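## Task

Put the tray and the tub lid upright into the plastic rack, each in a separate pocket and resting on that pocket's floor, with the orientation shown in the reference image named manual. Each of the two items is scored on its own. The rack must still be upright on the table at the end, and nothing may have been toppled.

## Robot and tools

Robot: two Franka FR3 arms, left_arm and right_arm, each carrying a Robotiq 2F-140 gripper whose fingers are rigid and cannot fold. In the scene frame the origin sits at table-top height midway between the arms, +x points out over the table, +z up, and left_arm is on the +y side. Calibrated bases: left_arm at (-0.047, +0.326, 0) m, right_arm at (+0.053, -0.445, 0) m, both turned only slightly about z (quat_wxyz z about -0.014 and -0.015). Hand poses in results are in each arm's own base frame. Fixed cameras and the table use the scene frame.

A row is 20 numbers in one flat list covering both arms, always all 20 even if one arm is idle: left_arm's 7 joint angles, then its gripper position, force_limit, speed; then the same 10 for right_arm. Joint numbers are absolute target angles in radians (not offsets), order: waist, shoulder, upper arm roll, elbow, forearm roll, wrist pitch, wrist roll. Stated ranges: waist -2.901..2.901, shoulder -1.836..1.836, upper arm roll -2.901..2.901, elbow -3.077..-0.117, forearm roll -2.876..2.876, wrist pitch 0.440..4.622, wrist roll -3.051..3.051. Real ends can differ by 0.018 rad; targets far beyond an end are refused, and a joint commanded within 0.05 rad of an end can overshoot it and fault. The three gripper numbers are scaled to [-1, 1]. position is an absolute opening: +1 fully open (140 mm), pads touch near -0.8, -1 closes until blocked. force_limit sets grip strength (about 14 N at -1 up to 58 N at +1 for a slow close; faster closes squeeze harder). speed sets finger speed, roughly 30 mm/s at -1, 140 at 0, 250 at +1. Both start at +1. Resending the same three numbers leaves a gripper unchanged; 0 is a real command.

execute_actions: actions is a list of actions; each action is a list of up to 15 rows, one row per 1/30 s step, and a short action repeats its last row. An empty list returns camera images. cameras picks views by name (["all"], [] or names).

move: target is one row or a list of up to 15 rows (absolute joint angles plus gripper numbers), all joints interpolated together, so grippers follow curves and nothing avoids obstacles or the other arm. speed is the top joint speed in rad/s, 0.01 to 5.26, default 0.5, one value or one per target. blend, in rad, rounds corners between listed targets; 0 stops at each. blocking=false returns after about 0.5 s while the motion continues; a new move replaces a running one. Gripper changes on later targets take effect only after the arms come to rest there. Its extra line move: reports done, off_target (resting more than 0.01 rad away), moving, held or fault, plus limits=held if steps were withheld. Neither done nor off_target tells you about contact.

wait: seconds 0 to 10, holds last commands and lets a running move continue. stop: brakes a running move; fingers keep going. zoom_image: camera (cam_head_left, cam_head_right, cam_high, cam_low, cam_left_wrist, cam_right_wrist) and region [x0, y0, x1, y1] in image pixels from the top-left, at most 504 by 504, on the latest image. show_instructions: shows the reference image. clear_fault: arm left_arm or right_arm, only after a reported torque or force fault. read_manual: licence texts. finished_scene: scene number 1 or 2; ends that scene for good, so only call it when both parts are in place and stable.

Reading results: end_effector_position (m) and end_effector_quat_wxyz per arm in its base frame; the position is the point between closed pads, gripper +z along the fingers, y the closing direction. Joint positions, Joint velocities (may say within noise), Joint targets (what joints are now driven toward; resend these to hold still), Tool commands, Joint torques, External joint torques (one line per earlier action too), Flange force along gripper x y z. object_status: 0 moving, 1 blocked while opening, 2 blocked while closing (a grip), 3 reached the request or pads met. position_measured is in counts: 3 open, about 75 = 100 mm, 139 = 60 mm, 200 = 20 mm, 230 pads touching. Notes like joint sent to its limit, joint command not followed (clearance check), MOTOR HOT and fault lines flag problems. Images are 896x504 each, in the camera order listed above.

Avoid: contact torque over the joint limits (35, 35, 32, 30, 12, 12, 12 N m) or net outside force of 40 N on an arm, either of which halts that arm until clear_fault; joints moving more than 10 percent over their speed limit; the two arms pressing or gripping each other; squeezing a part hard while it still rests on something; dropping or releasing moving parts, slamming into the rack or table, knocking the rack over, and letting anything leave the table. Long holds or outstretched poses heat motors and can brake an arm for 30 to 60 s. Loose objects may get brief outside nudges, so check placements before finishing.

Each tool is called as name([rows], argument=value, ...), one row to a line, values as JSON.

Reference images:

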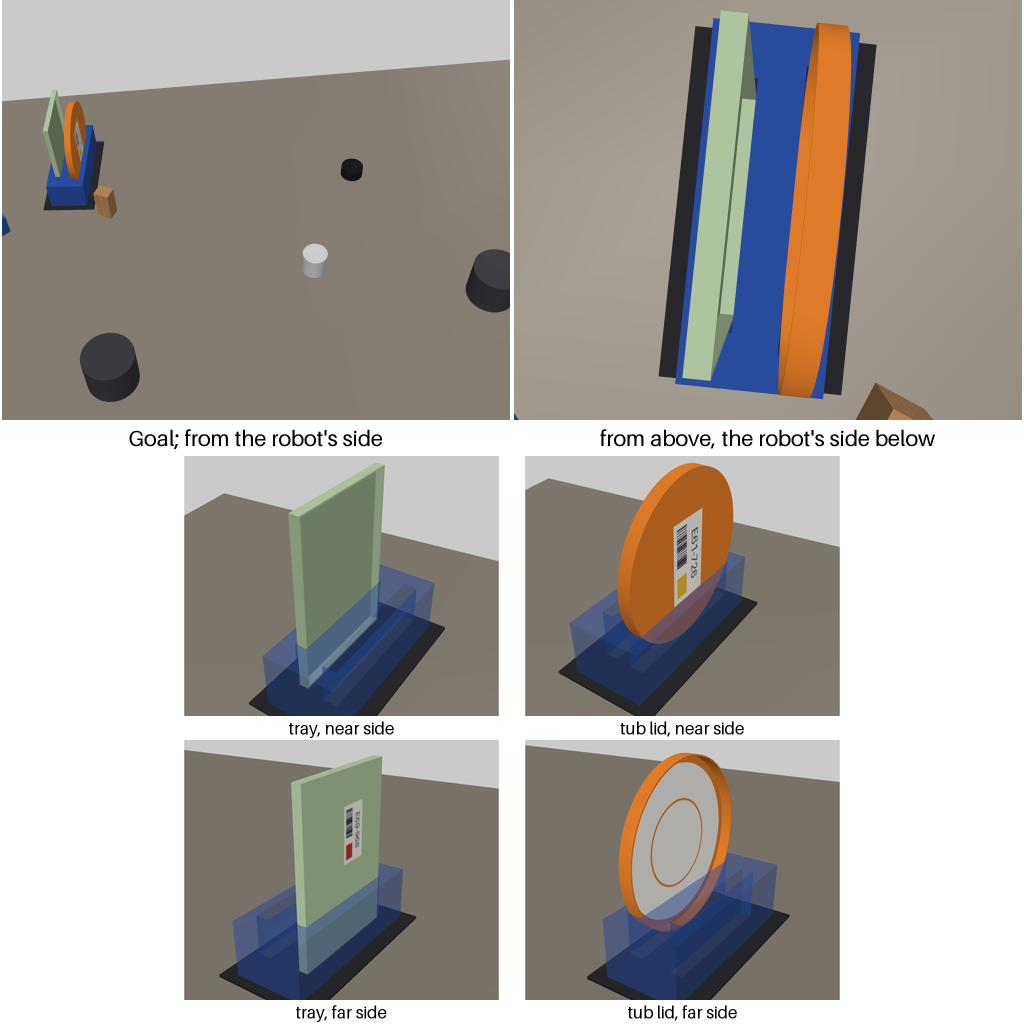

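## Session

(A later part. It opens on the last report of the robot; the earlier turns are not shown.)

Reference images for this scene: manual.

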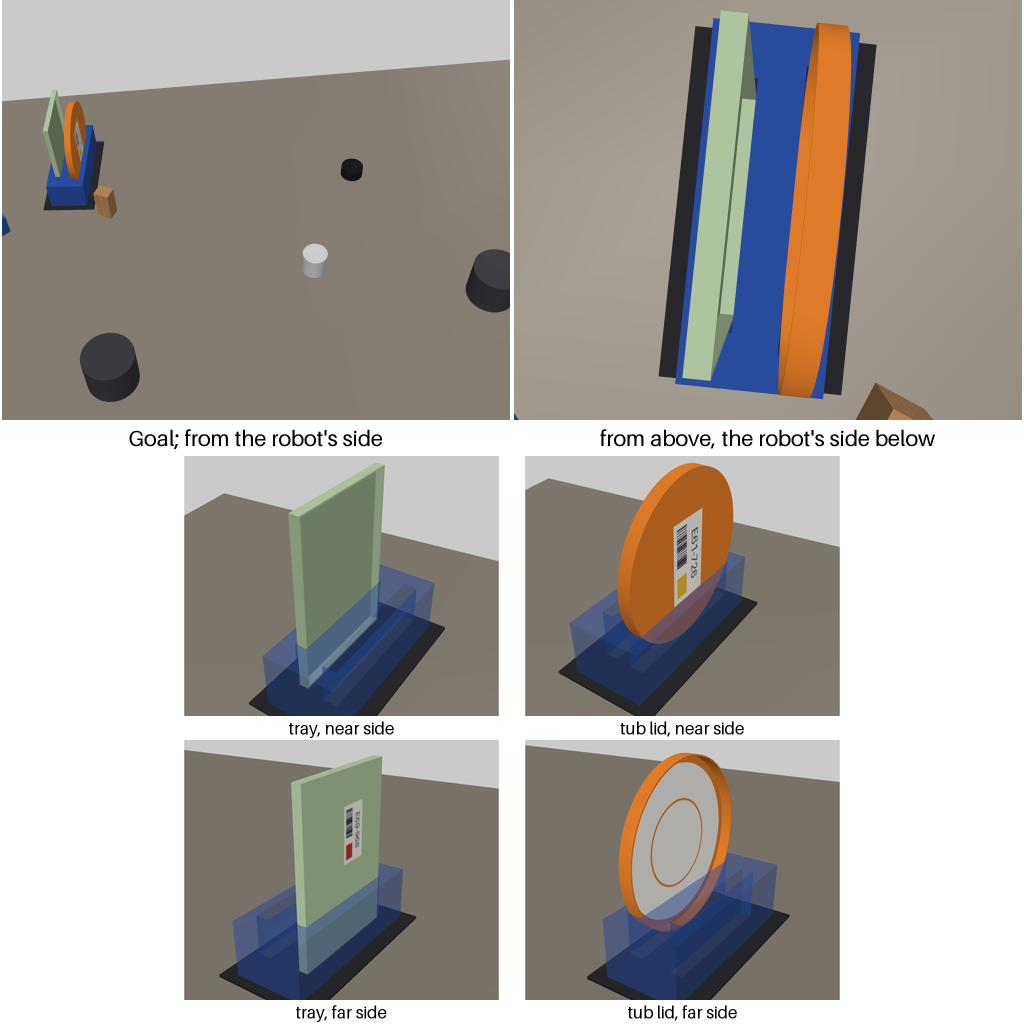

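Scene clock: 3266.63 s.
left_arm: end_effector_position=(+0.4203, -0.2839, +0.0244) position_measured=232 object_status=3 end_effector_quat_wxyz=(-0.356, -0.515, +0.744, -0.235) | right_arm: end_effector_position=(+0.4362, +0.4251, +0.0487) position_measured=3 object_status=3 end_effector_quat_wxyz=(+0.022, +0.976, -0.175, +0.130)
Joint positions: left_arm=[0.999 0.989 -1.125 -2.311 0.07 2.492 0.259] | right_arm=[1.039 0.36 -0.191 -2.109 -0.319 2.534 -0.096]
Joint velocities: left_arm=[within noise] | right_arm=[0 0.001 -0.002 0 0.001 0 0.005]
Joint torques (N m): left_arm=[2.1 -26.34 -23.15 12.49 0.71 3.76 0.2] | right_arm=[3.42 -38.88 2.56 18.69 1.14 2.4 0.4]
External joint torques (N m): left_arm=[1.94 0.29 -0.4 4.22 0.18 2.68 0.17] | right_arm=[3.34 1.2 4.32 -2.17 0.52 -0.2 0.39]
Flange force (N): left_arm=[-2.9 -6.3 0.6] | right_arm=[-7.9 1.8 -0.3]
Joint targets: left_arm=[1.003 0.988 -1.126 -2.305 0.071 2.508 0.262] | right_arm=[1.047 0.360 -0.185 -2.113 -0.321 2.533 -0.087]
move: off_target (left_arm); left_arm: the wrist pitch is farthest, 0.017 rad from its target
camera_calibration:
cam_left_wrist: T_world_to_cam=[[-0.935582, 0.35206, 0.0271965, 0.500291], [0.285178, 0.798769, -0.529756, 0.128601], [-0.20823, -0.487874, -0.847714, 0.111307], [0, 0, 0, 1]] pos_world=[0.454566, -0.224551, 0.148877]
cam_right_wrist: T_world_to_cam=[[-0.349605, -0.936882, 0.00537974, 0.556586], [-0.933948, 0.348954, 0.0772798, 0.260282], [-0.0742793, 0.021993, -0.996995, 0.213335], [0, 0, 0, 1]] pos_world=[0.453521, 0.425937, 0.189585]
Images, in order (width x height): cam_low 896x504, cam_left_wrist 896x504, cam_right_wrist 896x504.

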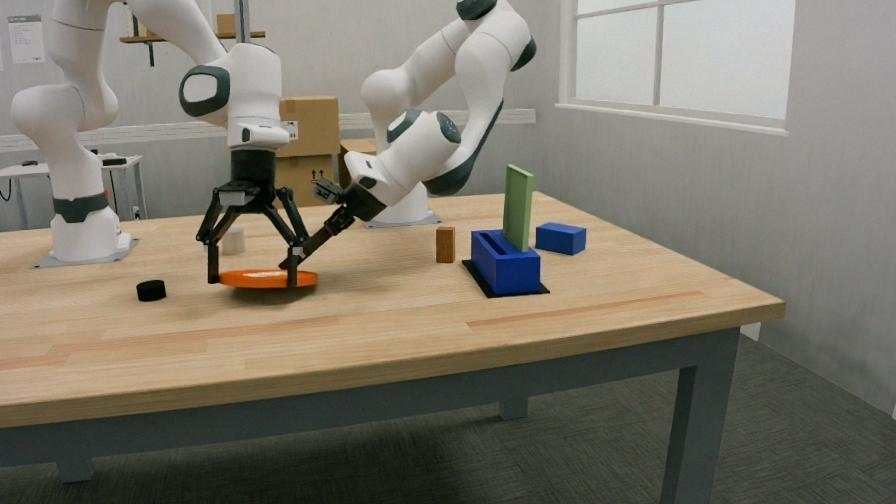

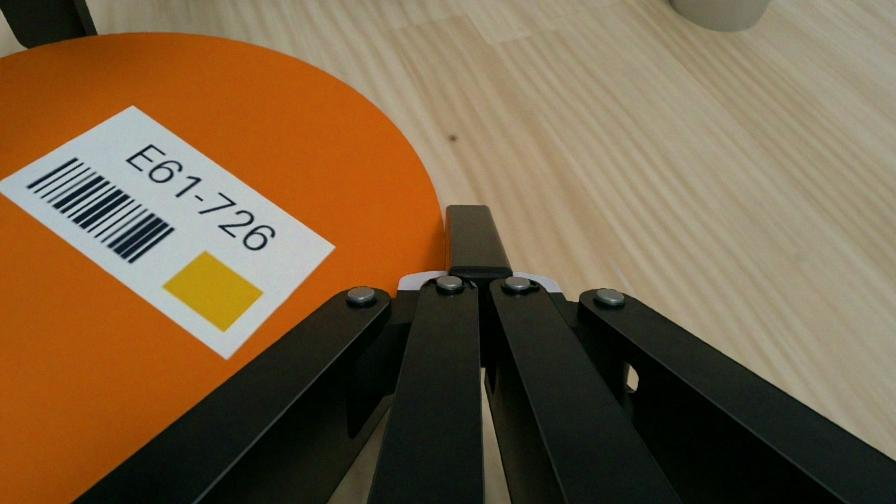

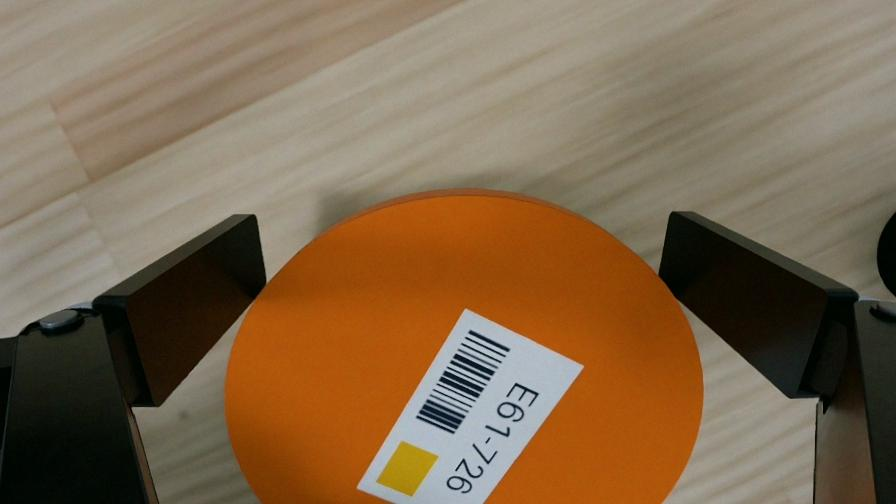

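move(target=[1.0124,0.9862,-1.1292,-2.3166,0.0737,2.5119,0.2618,-1,-1,-0.5,1.4304,0.3177,-0.4539,-2.1668,-0.6287,2.4745,0.2793,1,0,0], speed=0.15, cameras=["cam_right_wrist","cam_low"])

Scene clock: 3274.73 s.
left_arm: end_effector_position=(+0.4156, -0.2827, +0.0237) position_measured=232 object_status=3 end_effector_quat_wxyz=(-0.358, -0.515, +0.743, -0.234) | right_arm: end_effector_position=(+0.4211, +0.4303, +0.0826) position_measured=3 object_status=3 end_effector_quat_wxyz=(+0.046, +0.950, -0.171, +0.256)
Joint positions: left_arm=[1.009 0.989 -1.127 -2.323 0.071 2.494 0.259] | right_arm=[1.423 0.317 -0.46 -2.162 -0.628 2.472 0.271]
Joint torques (N m): left_arm=[2.5 -26.46 -24.43 12.79 0.9 4 0.19] | right_arm=[3.53 -34.53 0.46 17.92 1.25 2.33 0.47]
External joint torques (N m): left_arm=[2.29 -0.08 -1.74 4.62 0.37 2.93 0.16] | right_arm=[3.5 1.22 4.59 -2.58 0.7 0.45 0.46]
Flange force (N): left_arm=[-0.3 -5.0 -1.8] | right_arm=[-8.7 3.3 -1.1]
Joint targets: left_arm=[1.012 0.986 -1.129 -2.317 0.074 2.512 0.262] | right_arm=[1.430 0.318 -0.454 -2.167 -0.629 2.474 0.279]
move: off_target (left_arm); left_arm: the wrist pitch is farthest, 0.018 rad from its target
camera_calibration:
cam_right_wrist: T_world_to_cam=[[-0.353856, -0.935275, 0.00676734, 0.556925], [-0.919834, 0.346686, -0.183617, 0.258286], [0.169386, -0.0711987, -0.982975, 0.182257], [0, 0, 0, 1]] pos_world=[0.40378, 0.444311, 0.222811]
Images, in order (width x height): cam_low 896x504, cam_right_wrist 896x504.

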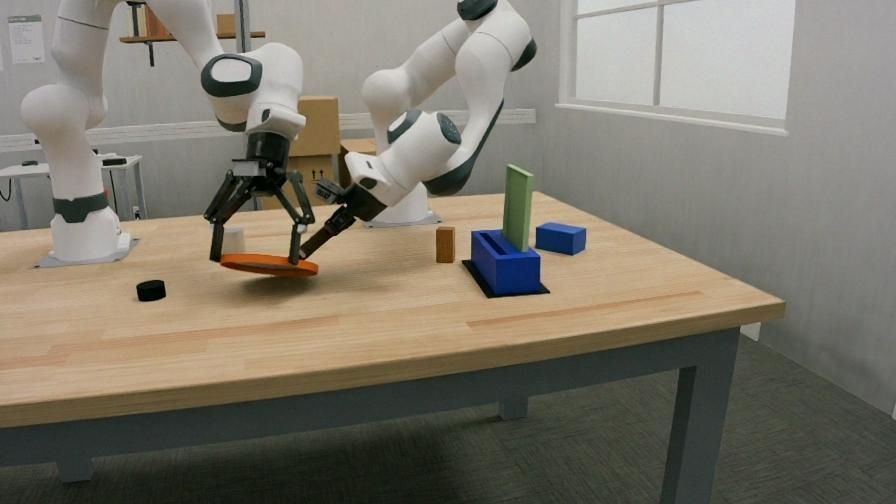

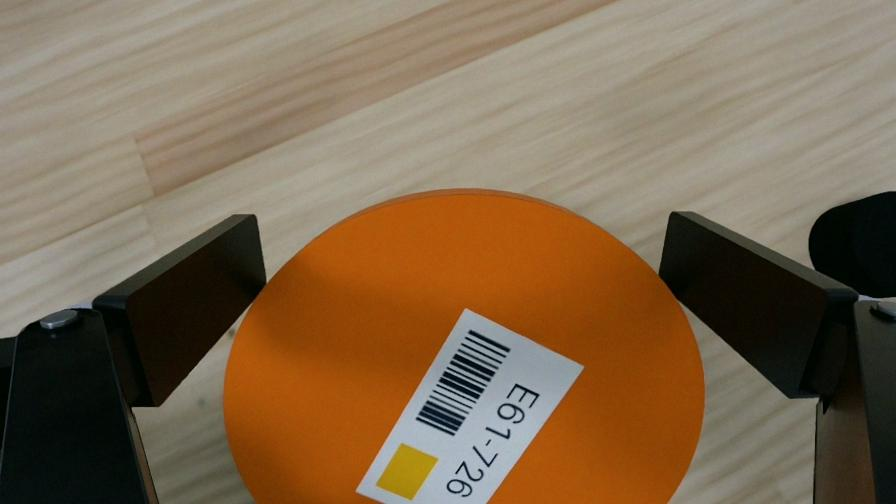

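move(target=[1.0208,0.9848,-1.1320,-2.3266,0.0761,2.5150,0.2618,-1,-1,-0.5,1.4612,0.3078,-0.3172,-2.1543,-0.9461,2.2405,0.6283,1,0,0], speed=0.15, cameras=["cam_right_wrist","cam_low"])

Scene clock: 3281.43 s.
left_arm: end_effector_position=(+0.4116, -0.2829, +0.0237) position_measured=232 object_status=3 end_effector_quat_wxyz=(-0.359, -0.514, +0.743, -0.234) | right_arm: end_effector_position=(+0.4013, +0.4369, +0.1130) position_measured=3 object_status=3 end_effector_quat_wxyz=(+0.070, +0.907, -0.167, +0.380)
Joint positions: left_arm=[1.015 0.989 -1.129 -2.334 0.074 2.497 0.259] | right_arm=[1.454 0.304 -0.328 -2.149 -0.948 2.233 0.622]
Joint velocities: left_arm=[within noise] | right_arm=[-0.001 0 0 -0.003 -0.001 -0.002 0.005]
Joint torques (N m): left_arm=[3.46 -26.97 -24.35 13.28 0.91 3.98 0.19] | right_arm=[3.46 -33.81 2.69 16.43 1.18 1.99 0.31]
External joint torques (N m): left_arm=[3.29 -0.85 -1.74 5.32 0.37 2.93 0.16] | right_arm=[3.48 2.51 5.7 -3.68 1.2 1.28 0.29]
Flange force (N): left_arm=[0.1 -4.0 -5.1] | right_arm=[-9.9 4.8 -1.7]
Joint targets: left_arm=[1.021 0.985 -1.132 -2.327 0.076 2.515 0.262] | right_arm=[1.461 0.308 -0.317 -2.154 -0.946 2.240 0.628]
move: off_target (left_arm, right_arm); left_arm: the wrist pitch is farthest, 0.018 rad from its target; right_arm: the upper arm roll is farthest, 0.011 rad from its target
camera_calibration:
cam_right_wrist: T_world_to_cam=[[-0.362784, -0.93186, 0.00485801, 0.558223], [-0.839179, 0.324427, -0.436492, 0.249417], [0.405174, -0.162429, -0.899695, 0.151707], [0, 0, 0, 1]] pos_world=[0.350352, 0.46391, 0.242647]
Images, in order (width x height): cam_low 896x504, cam_right_wrist 896x504.

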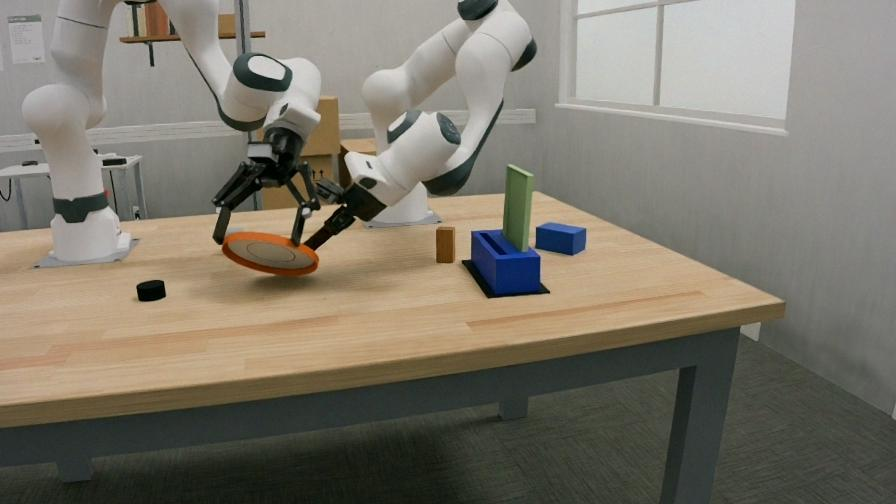

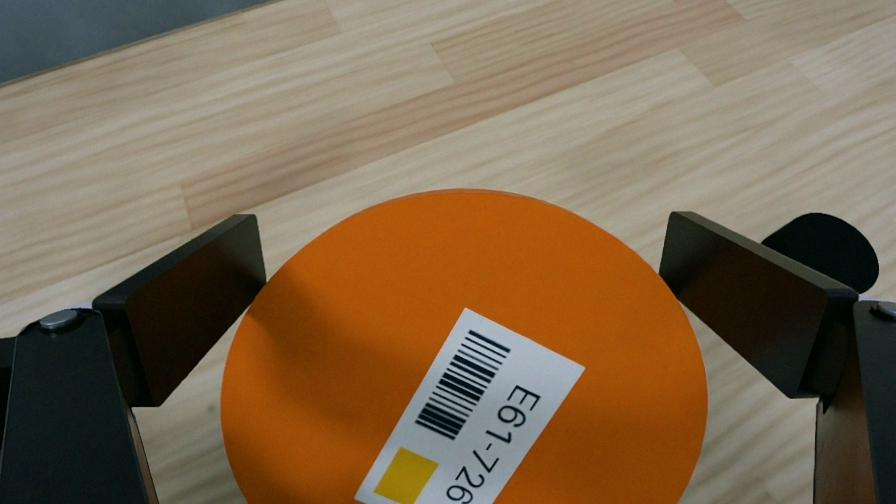

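move(target=[1.0280,0.9834,-1.1345,-2.3352,0.0781,2.5177,0.2618,-1,-1,-0.5,1.5960,0.3911,-0.2796,-2.1047,-1.0711,1.9867,0.8290,1,0,0], speed=0.15, cameras=["cam_right_wrist","cam_low"])

Scene clock: 3294.37 s.
left_arm: end_effector_position=(+0.4106, -0.2801, +0.0237) position_measured=232 object_status=3 end_effector_quat_wxyz=(-0.356, -0.509, +0.747, -0.239) | right_arm: end_effector_position=(+0.3825, +0.4305, +0.1352) position_measured=3 object_status=3 end_effector_quat_wxyz=(+0.102, +0.842, -0.177, +0.499)
Joint positions: left_arm=[1.027 0.988 -1.131 -2.342 0.075 2.501 0.279] | right_arm=[1.578 0.387 -0.301 -2.108 -1.066 1.961 0.84]
Joint velocities: left_arm=[within noise] | right_arm=[0 0 0.001 0.001 0.001 -0.001 0.005]
Joint torques (N m): left_arm=[0.52 -26.96 -24.58 13.33 1.06 3.78 -0.72] | right_arm=[9.77 -36.1 7.98 20.16 -1.19 3.62 -0.62]
External joint torques (N m): left_arm=[0.45 -1.02 -1.94 5.44 0.51 2.73 -0.75] | right_arm=[9.79 1.63 11.8 1.19 -0.53 4.06 -0.64]
Flange force (N): left_arm=[0.4 -12.0 0.6] | right_arm=[-13.4 -4.3 -10.8]
Joint targets: left_arm=[1.028 0.983 -1.135 -2.335 0.078 2.518 0.262] | right_arm=[1.596 0.391 -0.280 -2.105 -1.071 1.987 0.829]
move: off_target (left_arm, right_arm); left_arm: the wrist roll is farthest, 0.018 rad from its target; right_arm: the wrist pitch is farthest, 0.026 rad from its target
camera_calibration:
cam_right_wrist: T_world_to_cam=[[-0.406997, -0.913426, -0.00234619, 0.555262], [-0.681679, 0.305445, -0.664844, 0.224183], [0.608002, -0.26899, -0.746979, 0.126006], [0, 0, 0, 1]] pos_world=[0.302199, 0.47261, 0.244473]
Images, in order (width x height): cam_low 896x504, cam_right_wrist 896x504.

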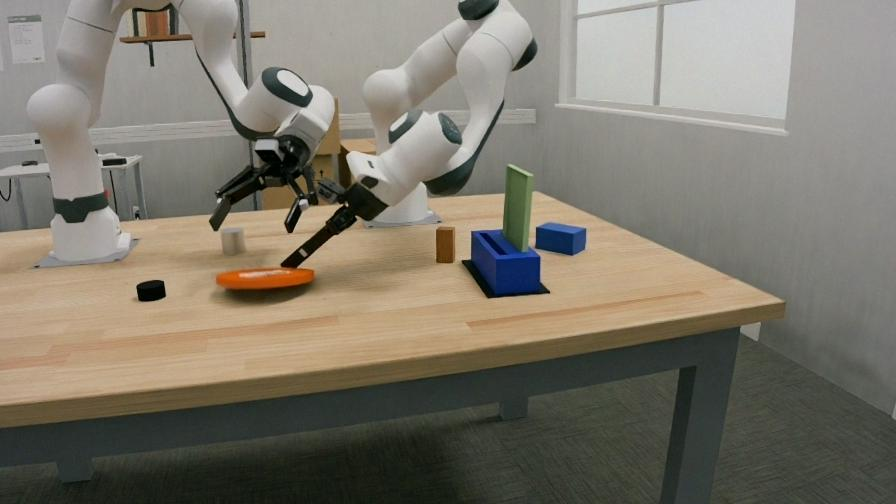

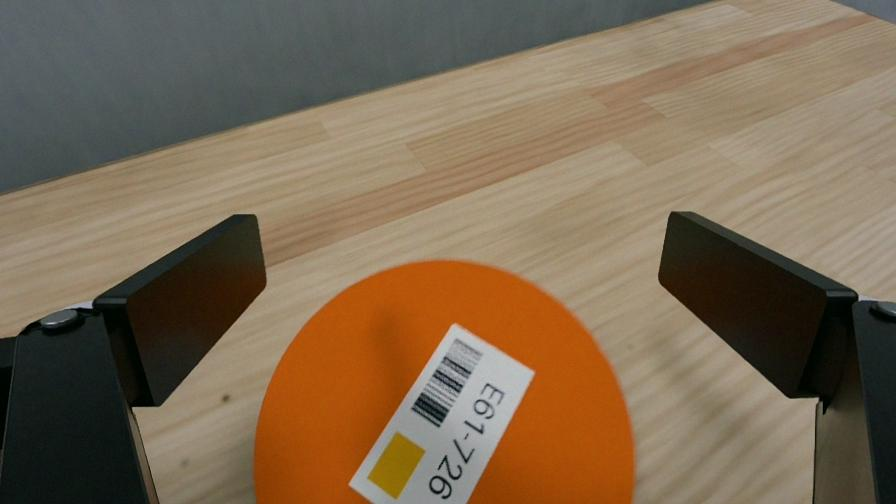

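move([
  [1.0280,0.9834,-1.1345,-2.3352,0.0781,2.5177,0.2618,-1,-1,-0.5,1.4612,0.3078,-0.3172,-2.1543,-0.9461,2.2405,0.6283,1,0,0],
  [1.0487,0.9799,-1.1414,-2.3600,0.0841,2.5254,0.2618,-1,-1,-0.5,1.0469,0.3600,-0.1848,-2.1132,-0.3205,2.5330,-0.0873,1,0,0],
  [1.0487,0.9799,-1.1414,-2.3600,0.0841,2.5254,0.2618,-1,-1,-0.5,0.6484,0.4260,0,-1.7511,0,2.1771,-0.5733,1,0,0],
], speed=[0.2,0.4,0.4], blend=[0.05,0.1,0], cameras=["cam_right_wrist","cam_left_wrist","cam_low"])

Scene clock: 3485.90 s.
left_arm: end_effector_position=(+0.4147, -0.2760, +0.0252) position_measured=232 object_status=3 end_effector_quat_wxyz=(-0.348, -0.518, +0.743, -0.243) | right_arm: end_effector_position=(+0.5252, +0.3954, +0.1188) position_measured=3 object_status=3 end_effector_quat_wxyz=(+0.000, +0.984, -0.177, +0.003)
Joint positions: left_arm=[1.048 0.982 -1.14 -2.358 0.081 2.523 0.265] | right_arm=[0.649 0.423 -0.002 -1.752 -0.004 2.18 -0.566]
Joint torques (N m): left_arm=[0.79 -25.18 -23.1 7.6 1.14 1.45 -0.1] | right_arm=[-0.82 -44.6 1.14 23.74 1.06 2.22 -0.09]
External joint torques (N m): left_arm=[0.75 0.3 -0.54 -0.32 0.54 0.34 -0.13] | right_arm=[-0.94 0.68 0.71 -0.07 0.41 -0.43 -0.09]
Flange force (N): left_arm=[1.3 3.4 -1.1] | right_arm=[2.2 -1.5 0.0]
Joint targets: left_arm=[1.049 0.980 -1.141 -2.360 0.084 2.525 0.262] | right_arm=[0.648 0.426 0.000 -1.751 0.000 2.177 -0.573]
move: done
camera_calibration:
cam_left_wrist: T_world_to_cam=[[-0.941171, 0.337777, 0.0101982, 0.49106], [0.282118, 0.801982, -0.52653, 0.126338], [-0.186029, -0.492678, -0.850095, 0.104158], [0, 0, 0, 1]] pos_world=[0.445905, -0.215874, 0.150057]
cam_right_wrist: T_world_to_cam=[[-0.349303, -0.936989, 0.00627412, 0.559246], [-0.883967, 0.331743, 0.329469, 0.29896], [-0.31079, 0.109538, -0.944146, 0.373777], [0, 0, 0, 1]] pos_world=[0.575783, 0.383887, 0.250893]
Images, in order (width x height): cam_low 896x504, cam_left_wrist 896x504, cam_right_wrist 896x504.

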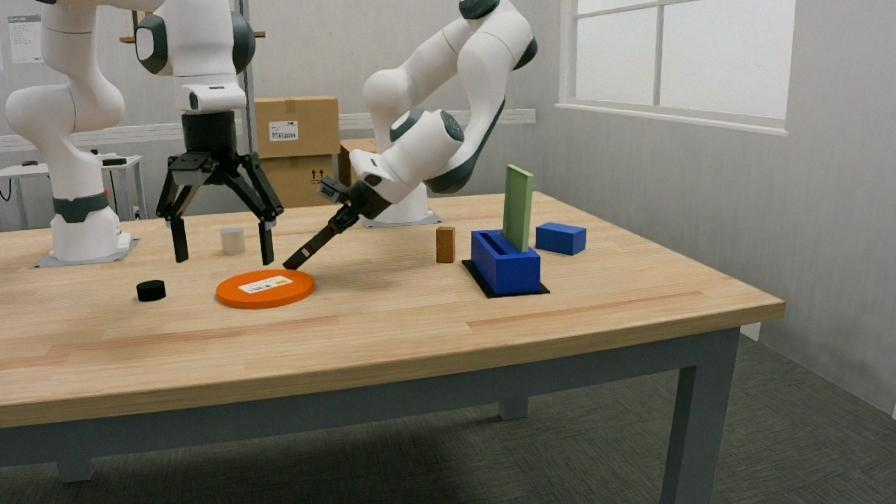

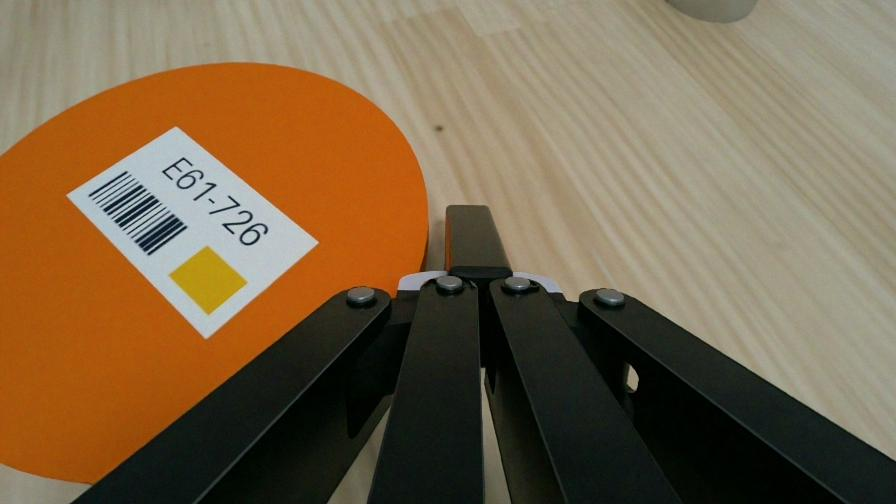

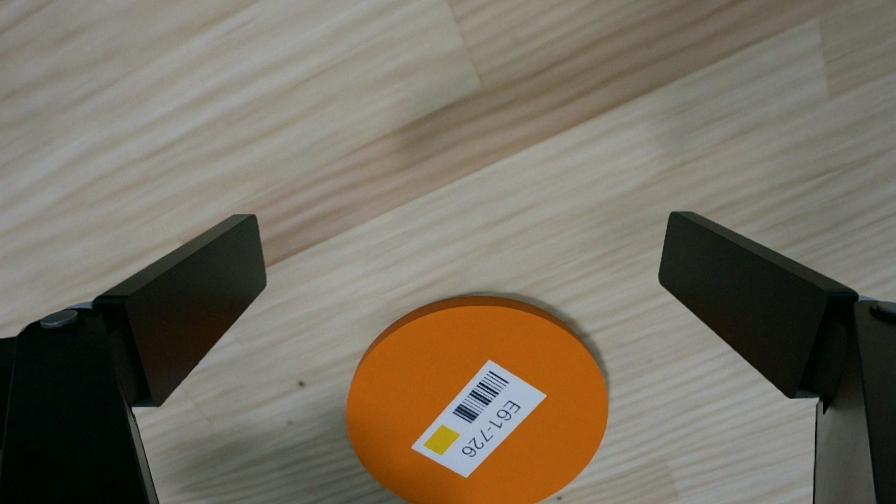

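move([
  [1.09,0.85,-1.13,-2.33,0.14,2.49,-1.3,-1,-1,-0.5,0.6484,0.4260,0,-1.7511,0,2.1771,-0.5733,1,0,0],
  [1.1313,1.10,-1.1214,-2.3122,0.2063,2.4513,-2.8798,-1,-1,-0.5,0.6484,0.4260,0,-1.7511,0,2.1771,-0.5733,1,0,0],
  [1.1313,1.2285,-1.1214,-2.3122,0.2063,2.4513,-2.8798,-1,-1,-0.5,0.6484,0.4260,0,-1.7511,0,2.1771,-0.5733,1,0,0],
], speed=[0.6,0.6,0.12], blend=[0.1,0,0], cameras=["cam_right_wrist","cam_left_wrist","cam_low"])

Scene clock: 3545.37 s.
left_arm: end_effector_position=(+0.4508, -0.2214, +0.0237) position_measured=232 object_status=3 end_effector_quat_wxyz=(+0.361, +0.921, +0.052, -0.133) | right_arm: end_effector_position=(+0.5251, +0.3954, +0.1188) position_measured=3 object_status=3 end_effector_quat_wxyz=(+0.000, +0.984, -0.176, +0.003)
Joint positions: left_arm=[1.114 0.94 -1.143 -2.315 0.153 2.478 -1.77] | right_arm=[0.649 0.423 -0.002 -1.752 -0.004 2.18 -0.567]
Joint torques (N m): left_arm=[-0.54 -24.99 -21.35 9.35 0.93 1.8 0.1] | right_arm=[-0.67 -44.63 1.1 23.65 1.08 2.21 -0.18]
External joint torques (N m): left_arm=[-0.67 1.3 0.89 -0.16 0.29 0.32 0.04] | right_arm=[-0.63 0.74 0.81 -0.21 0.43 -0.45 -0.18]
External joint torques when the fault began: left_arm=[-3.39 3.95 9.07 -4.47 2.27 0.08 -0.25]
Flange force (N): left_arm=[4.0 -1.7 5.1] | right_arm=[1.7 -1.2 0.2]
Flange force when the fault began (N): left_arm=[13.0 -14.3 28.9]
Joint targets: left_arm=[1.112 0.939 -1.142 -2.315 0.153 2.479 -1.770] | right_arm=[0.648 0.426 0.000 -1.751 0.000 2.177 -0.573]
Tool commands: left_gripper/position=-1.0 left_gripper/force_limit=-1.0 left_gripper/speed=-0.498039 right_gripper/position=+1.0 right_gripper/force_limit=+0.0 right_gripper/speed=+0.0
FORCE FAULT: contact force on the left arm reached its limit, and that arm stopped. The contact can be on any part of that arm, not only on its tool. That arm's remaining commands of this call were not run. That arm is still stopped at the end of this call. While its stop runs, that arm takes no new command, but execute_actions still moves its gripper.
CLEAR FAULT: the left arm stays stopped (Reflex) until you call clear_fault(arm="left_arm").
move: fault (left_arm); path passed 1 of 3 targets; left_arm: the wrist roll is farthest, 1.110 rad from its target
camera_calibration:
cam_left_wrist: T_world_to_cam=[[0.204779, -0.733201, 0.648446, -0.262232], [-0.842011, 0.205837, 0.498647, 0.42204], [-0.499083, -0.648111, -0.575212, 0.236713], [0, 0, 0, 1]] pos_world=[0.527201, -0.125724, 0.0957539]
cam_right_wrist: T_world_to_cam=[[-0.347708, -0.937582, 0.00622697, 0.558663], [-0.884525, 0.33022, 0.329499, 0.299827], [-0.310989, 0.109062, -0.944135, 0.374061], [0, 0, 0, 1]] pos_world=[0.575785, 0.383988, 0.250893]
Images, in order (width x height): cam_low 896x504, cam_left_wrist 896x504, cam_right_wrist 896x504.

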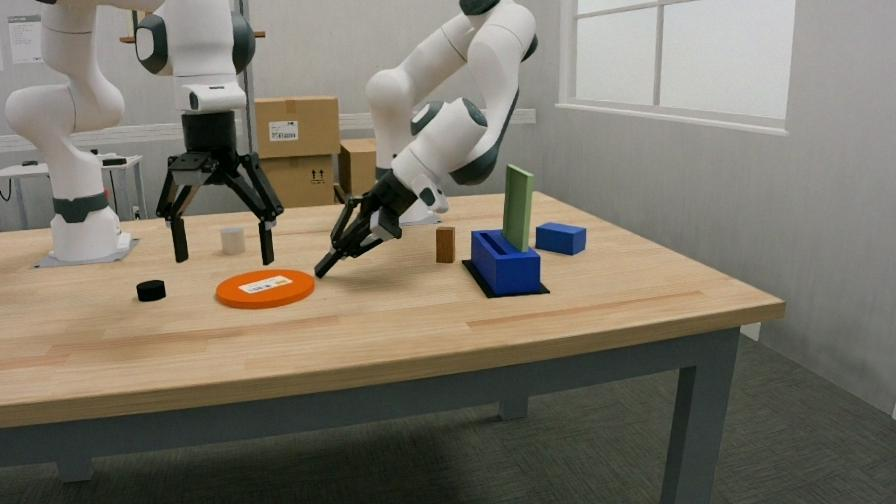

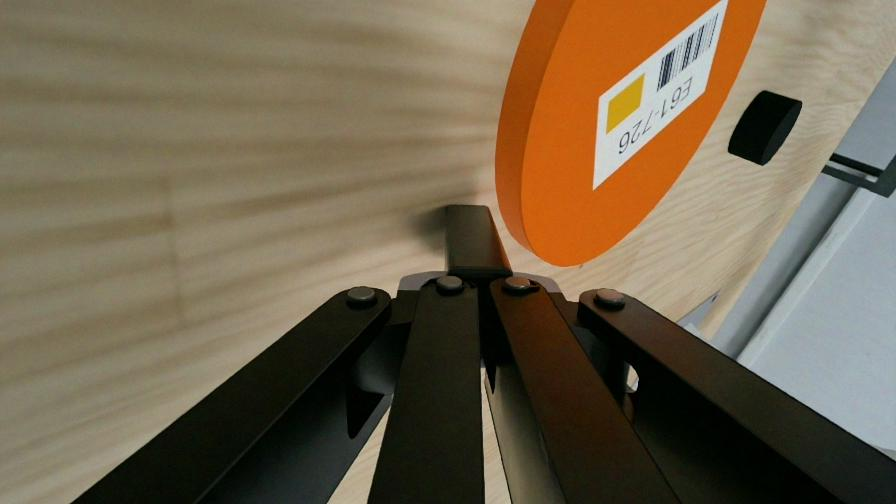

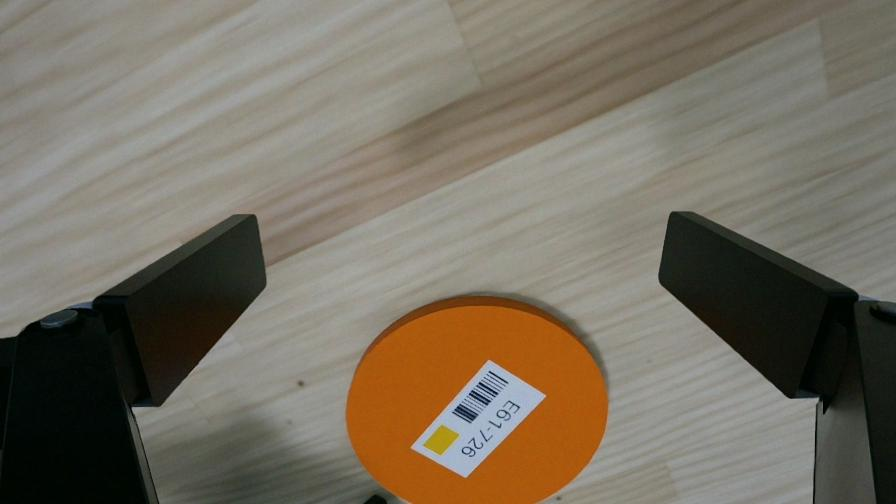

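clear_fault(arm="left_arm")

move(target=[1.2378,1.0280,-1.3333,-2.3803,-0.0212,2.3606,-1.77,-1,-1,-0.5,0.6484,0.4260,0,-1.7511,0,2.1771,-0.5733,1,0,0], speed=0.15, cameras=["cam_low"])

Scene clock: 3571.60 s.
left_arm: end_effector_position=(+0.4508, -0.2214, +0.0237) position_measured=232 object_status=3 end_effector_quat_wxyz=(+0.361, +0.921, +0.052, -0.133) | right_arm: end_effector_position=(+0.5251, +0.3954, +0.1188) position_measured=3 object_status=3 end_effector_quat_wxyz=(+0.000, +0.984, -0.176, +0.003)
Joint positions: left_arm=[1.114 0.94 -1.143 -2.315 0.153 2.478 -1.77] | right_arm=[0.649 0.423 -0.002 -1.752 -0.004 2.18 -0.567]
Joint torques (N m): left_arm=[-0.54 -24.96 -21.36 9.38 0.93 1.8 0.06] | right_arm=[-0.71 -44.62 1.09 23.72 1.09 2.23 -0.08]
External joint torques (N m): left_arm=[-0.73 1.35 0.83 -0.14 0.29 0.32 0] | right_arm=[-0.81 0.94 0.67 -0.29 0.44 -0.46 -0.08]
Flange force (N): left_arm=[4.1 -1.5 5.2] | right_arm=[1.9 -1.4 0.5]
Joint targets: left_arm=[1.114 0.940 -1.143 -2.315 0.153 2.478 -1.770] | right_arm=[0.648 0.426 0.000 -1.751 0.000 2.177 -0.573]
Tool commands: left_gripper/position=-1.0 left_gripper/force_limit=-1.0 left_gripper/speed=-0.498039 right_gripper/position=+1.0 right_gripper/force_limit=+0.0 right_gripper/speed=+0.0
FORCE FAULT, CONTINUED: the left arm's stop, for the force fault that an earlier result reported, is over. The call counts as one of the actions that you can send in this scene. That arm's target is now where it stood when the stop ended, not its last command. That arm accepts commands again.
CLEAR FAULT: your call cleared the left arm's force fault. If the contact force or a joint's load stays at its limit, that arm stops again.

Scene clock: 3573.40 s.
left_arm: end_effector_position=(+0.4074, -0.2824, +0.1200) position_measured=232 object_status=3 end_effector_quat_wxyz=(+0.458, +0.866, +0.048, -0.195) | right_arm: end_effector_position=(+0.5251, +0.3954, +0.1188) position_measured=3 object_status=3 end_effector_quat_wxyz=(+0.000, +0.984, -0.176, +0.003)
Joint positions: left_arm=[1.237 1.026 -1.332 -2.379 -0.018 2.364 -1.77] | right_arm=[0.649 0.423 -0.002 -1.752 -0.004 2.18 -0.567]
Joint velocities: left_arm=[0 0 -0.001 0 -0.002 -0.005 0] | right_arm=[within noise]
Joint torques (N m): left_arm=[0.8 -20.31 -24.87 8.24 -0.18 0.5 0.1] | right_arm=[-0.71 -44.55 1.09 23.75 1.05 2.21 -0.15]
External joint torques (N m): left_arm=[0.68 1.58 -0.54 -0.32 -0.43 -0.27 0.04] | right_arm=[-0.95 0.87 0.56 -0.18 0.4 -0.47 -0.15]
Flange force (N): left_arm=[-2.7 -0.2 -1.6] | right_arm=[2.4 -1.5 0.3]
Joint targets: left_arm=[1.238 1.028 -1.333 -2.380 -0.021 2.361 -1.770] | right_arm=[0.648 0.426 0.000 -1.751 0.000 2.177 -0.573]
move: done
Images, in order (width x height): cam_low 896x504.

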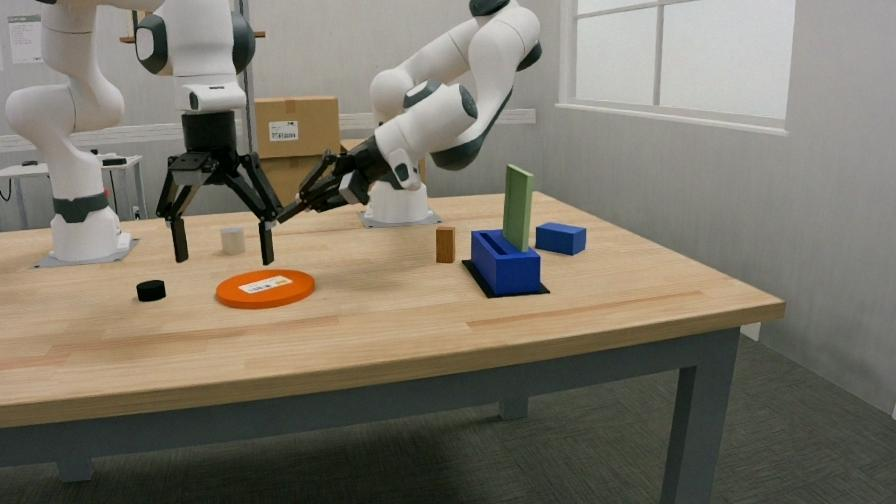

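move([
  [1.2378,1.0280,-1.3333,-2.3803,-0.0212,2.3606,-2.8798,-1,-1,-0.5,0.6484,0.4260,0,-1.7511,0,2.1771,-0.5733,1,0,0],
  [1.1313,1.2285,-1.1214,-2.3122,0.2063,2.4513,-2.8798,-1,-1,-0.5,0.6484,0.4260,0,-1.7511,0,2.1771,-0.5733,1,0,0],
], speed=[0.8,0.1], cameras=["cam_left_wrist","cam_low","cam_right_wrist"])

Scene clock: 3584.67 s.
left_arm: end_effector_position=(+0.4046, -0.2831, +0.0218) position_measured=232 object_status=3 end_effector_quat_wxyz=(+0.286, +0.711, +0.495, -0.410) | right_arm: end_effector_position=(+0.5251, +0.3954, +0.1188) position_measured=3 object_status=3 end_effector_quat_wxyz=(+0.000, +0.984, -0.176, +0.003)
Joint positions: left_arm=[1.132 1.226 -1.123 -2.314 0.203 2.449 -2.876] | right_arm=[0.649 0.423 -0.002 -1.752 -0.004 2.18 -0.567]
Joint velocities: left_arm=[0 0 0 0 0.004 0.003 0] | right_arm=[within noise]
Joint torques (N m): left_arm=[-0.02 -24.48 -25.54 3.24 0.91 1.05 -0.18] | right_arm=[-0.77 -44.57 1.04 23.78 1.09 2.2 -0.21]
External joint torques (N m): left_arm=[-0.19 1.65 0.12 0.4 0.49 0.36 -0.16] | right_arm=[-0.89 0.75 0.61 -0.08 0.44 -0.46 -0.21]
Flange force (N): left_arm=[2.4 2.7 2.7] | right_arm=[2.4 -1.6 0.1]
Joint targets: left_arm=[1.131 1.228 -1.121 -2.312 0.206 2.451 -2.880] | right_arm=[0.648 0.426 0.000 -1.751 0.000 2.177 -0.573]
move: done
camera_calibration:
cam_left_wrist: T_world_to_cam=[[0.940301, -0.340194, -0.0100958, -0.468745], [-0.0586673, -0.191234, 0.97979, -0.0430723], [-0.335249, -0.920705, -0.199776, 0.0209543], [0, 0, 0, 1]] pos_world=[0.44526, -0.148408, 0.0416556]
cam_right_wrist: T_world_to_cam=[[-0.347708, -0.937582, 0.00622697, 0.558663], [-0.884525, 0.33022, 0.329499, 0.299827], [-0.310989, 0.109062, -0.944135, 0.374061], [0, 0, 0, 1]] pos_world=[0.575785, 0.383988, 0.250893]
Images, in order (width x height): cam_low 896x504, cam_left_wrist 896x504, cam_right_wrist 896x504.

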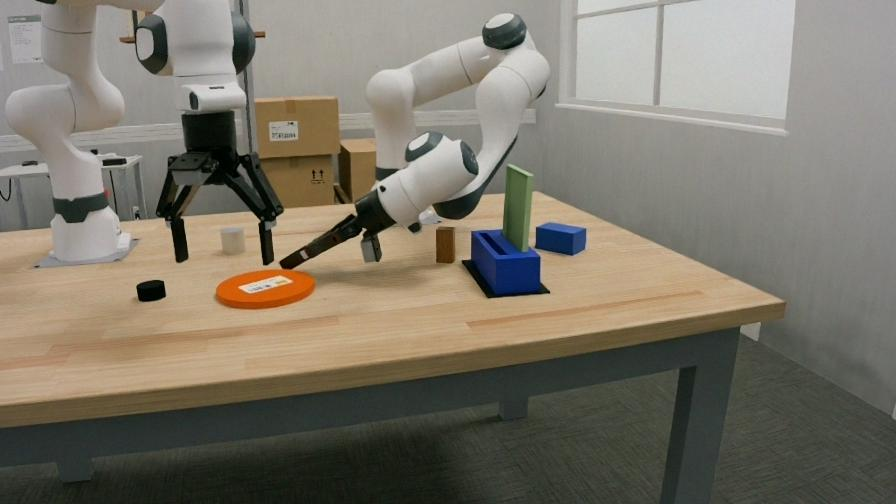

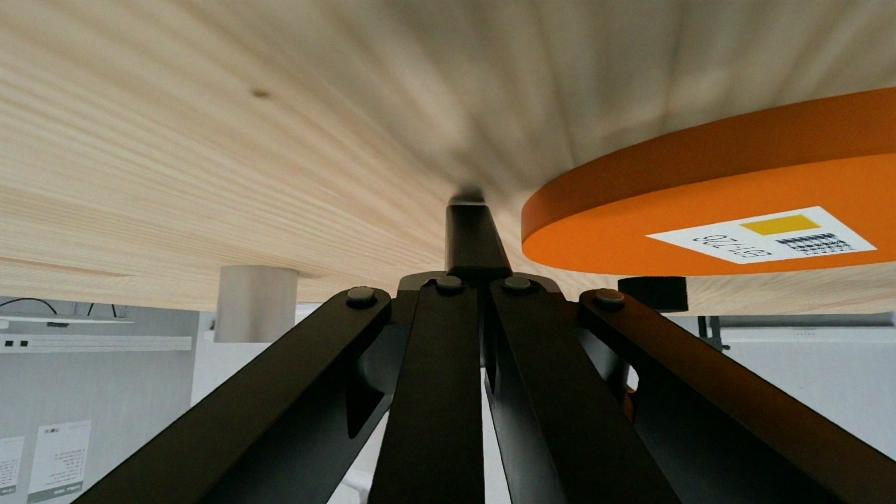

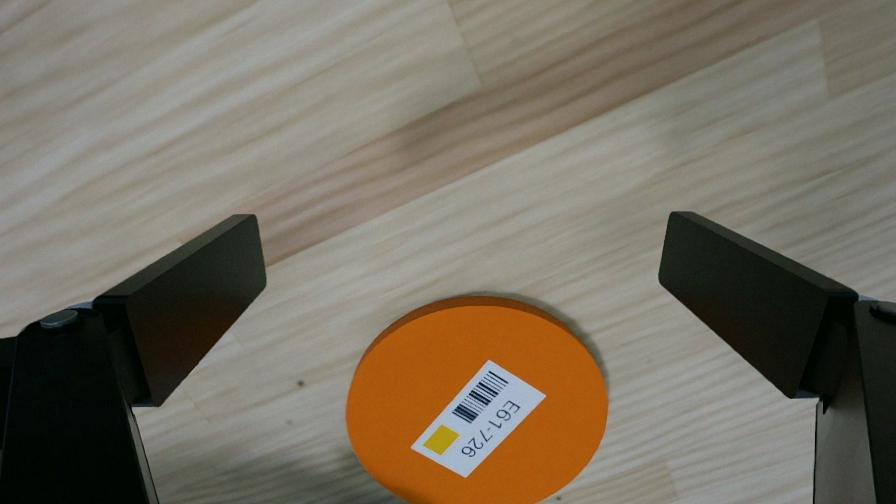

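zoom_image(camera="cam_left_wrist", region=[380, 120, 660, 290])

Scaled by 1.800 from the camera's 896x504 image, which has a finer 1280x720 frame.

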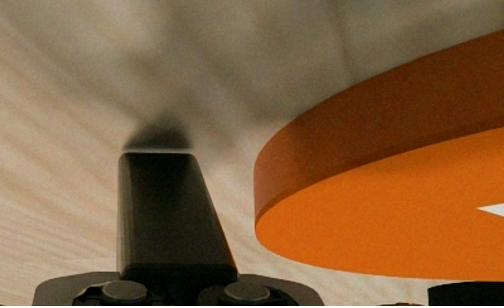

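move([
  [1.0982,1.2221,-1.1172,-2.3284,0.1874,2.4939,-2.8798,-1,-1,-0.5,0.6484,0.4260,0,-1.7511,0,2.1771,-0.5733,1,0,0],
  [1.0682,1.2282,-1.1166,-2.2900,0.1760,2.4832,-2.8798,-1,-1,-0.5,0.6484,0.4260,0,-1.7511,0,2.1771,-0.5733,1,0,0],
], speed=[0.1,0.1], cameras=["cam_left_wrist","cam_right_wrist"])

Scene clock: 3667.80 s.
left_arm: end_effector_position=(+0.4109, -0.3035, +0.0206) position_measured=232 object_status=3 end_effector_quat_wxyz=(+0.287, +0.712, +0.494, -0.408) | right_arm: end_effector_position=(+0.5251, +0.3954, +0.1188) position_measured=3 object_status=3 end_effector_quat_wxyz=(+0.000, +0.984, -0.176, +0.003)
Joint positions: left_arm=[1.069 1.226 -1.118 -2.292 0.179 2.484 -2.877] | right_arm=[0.649 0.423 -0.002 -1.752 -0.004 2.18 -0.567]
Joint torques (N m): left_arm=[0.27 -25.16 -25.5 4.03 0.19 0.72 -0.14] | right_arm=[-0.74 -44.6 1.08 23.75 1.07 2.22 -0.14]
External joint torques (N m): left_arm=[0.13 1.56 0.32 0.91 -0.33 0 -0.12] | right_arm=[-1.03 0.77 0.51 -0.13 0.42 -0.45 -0.13]
Flange force (N): left_arm=[3.0 4.1 1.0] | right_arm=[2.4 -1.3 0.1]
Joint targets: left_arm=[1.068 1.228 -1.117 -2.290 0.176 2.483 -2.880] | right_arm=[0.648 0.426 0.000 -1.751 0.000 2.177 -0.573]
move: done
camera_calibration:
cam_left_wrist: T_world_to_cam=[[0.940112, -0.340838, -0.00436113, -0.481914], [-0.0652557, -0.192519, 0.979121, -0.0430518], [-0.334562, -0.920199, -0.203231, 0.00395149], [0, 0, 0, 1]] pos_world=[0.451566, -0.168907, 0.0408543]
cam_right_wrist: T_world_to_cam=[[-0.347708, -0.937582, 0.00622697, 0.558663], [-0.884525, 0.33022, 0.329499, 0.299827], [-0.310989, 0.109062, -0.944135, 0.374061], [0, 0, 0, 1]] pos_world=[0.575785, 0.383988, 0.250893]
Images, in order (width x height): cam_left_wrist 896x504, cam_right_wrist 896x504.

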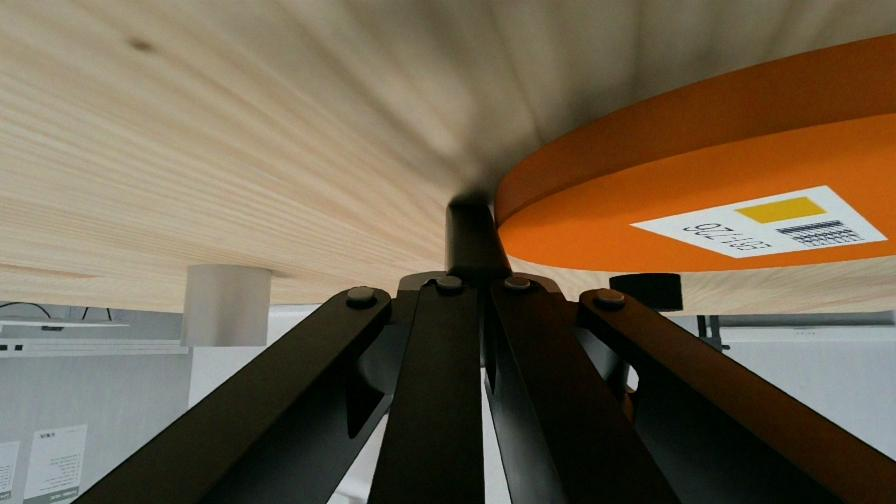

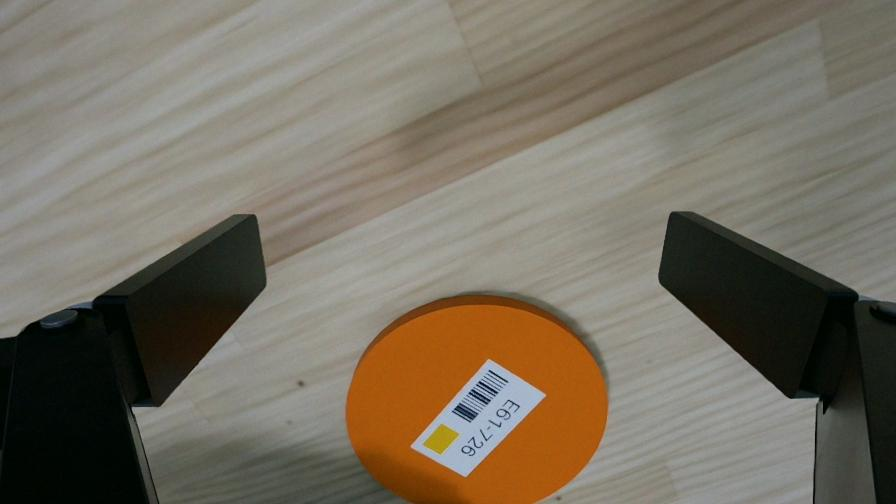

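zoom_image(camera="cam_left_wrist", region=[400, 140, 600, 280])

Scaled by 2.520 from the camera's 896x504 image, which has a finer 1280x720 frame.

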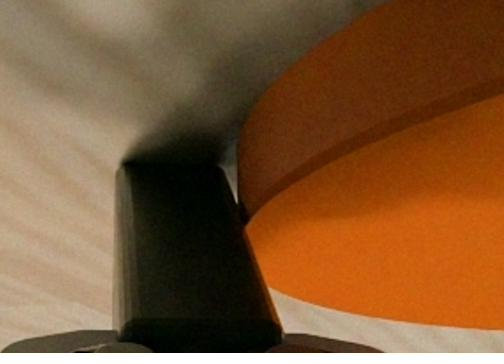

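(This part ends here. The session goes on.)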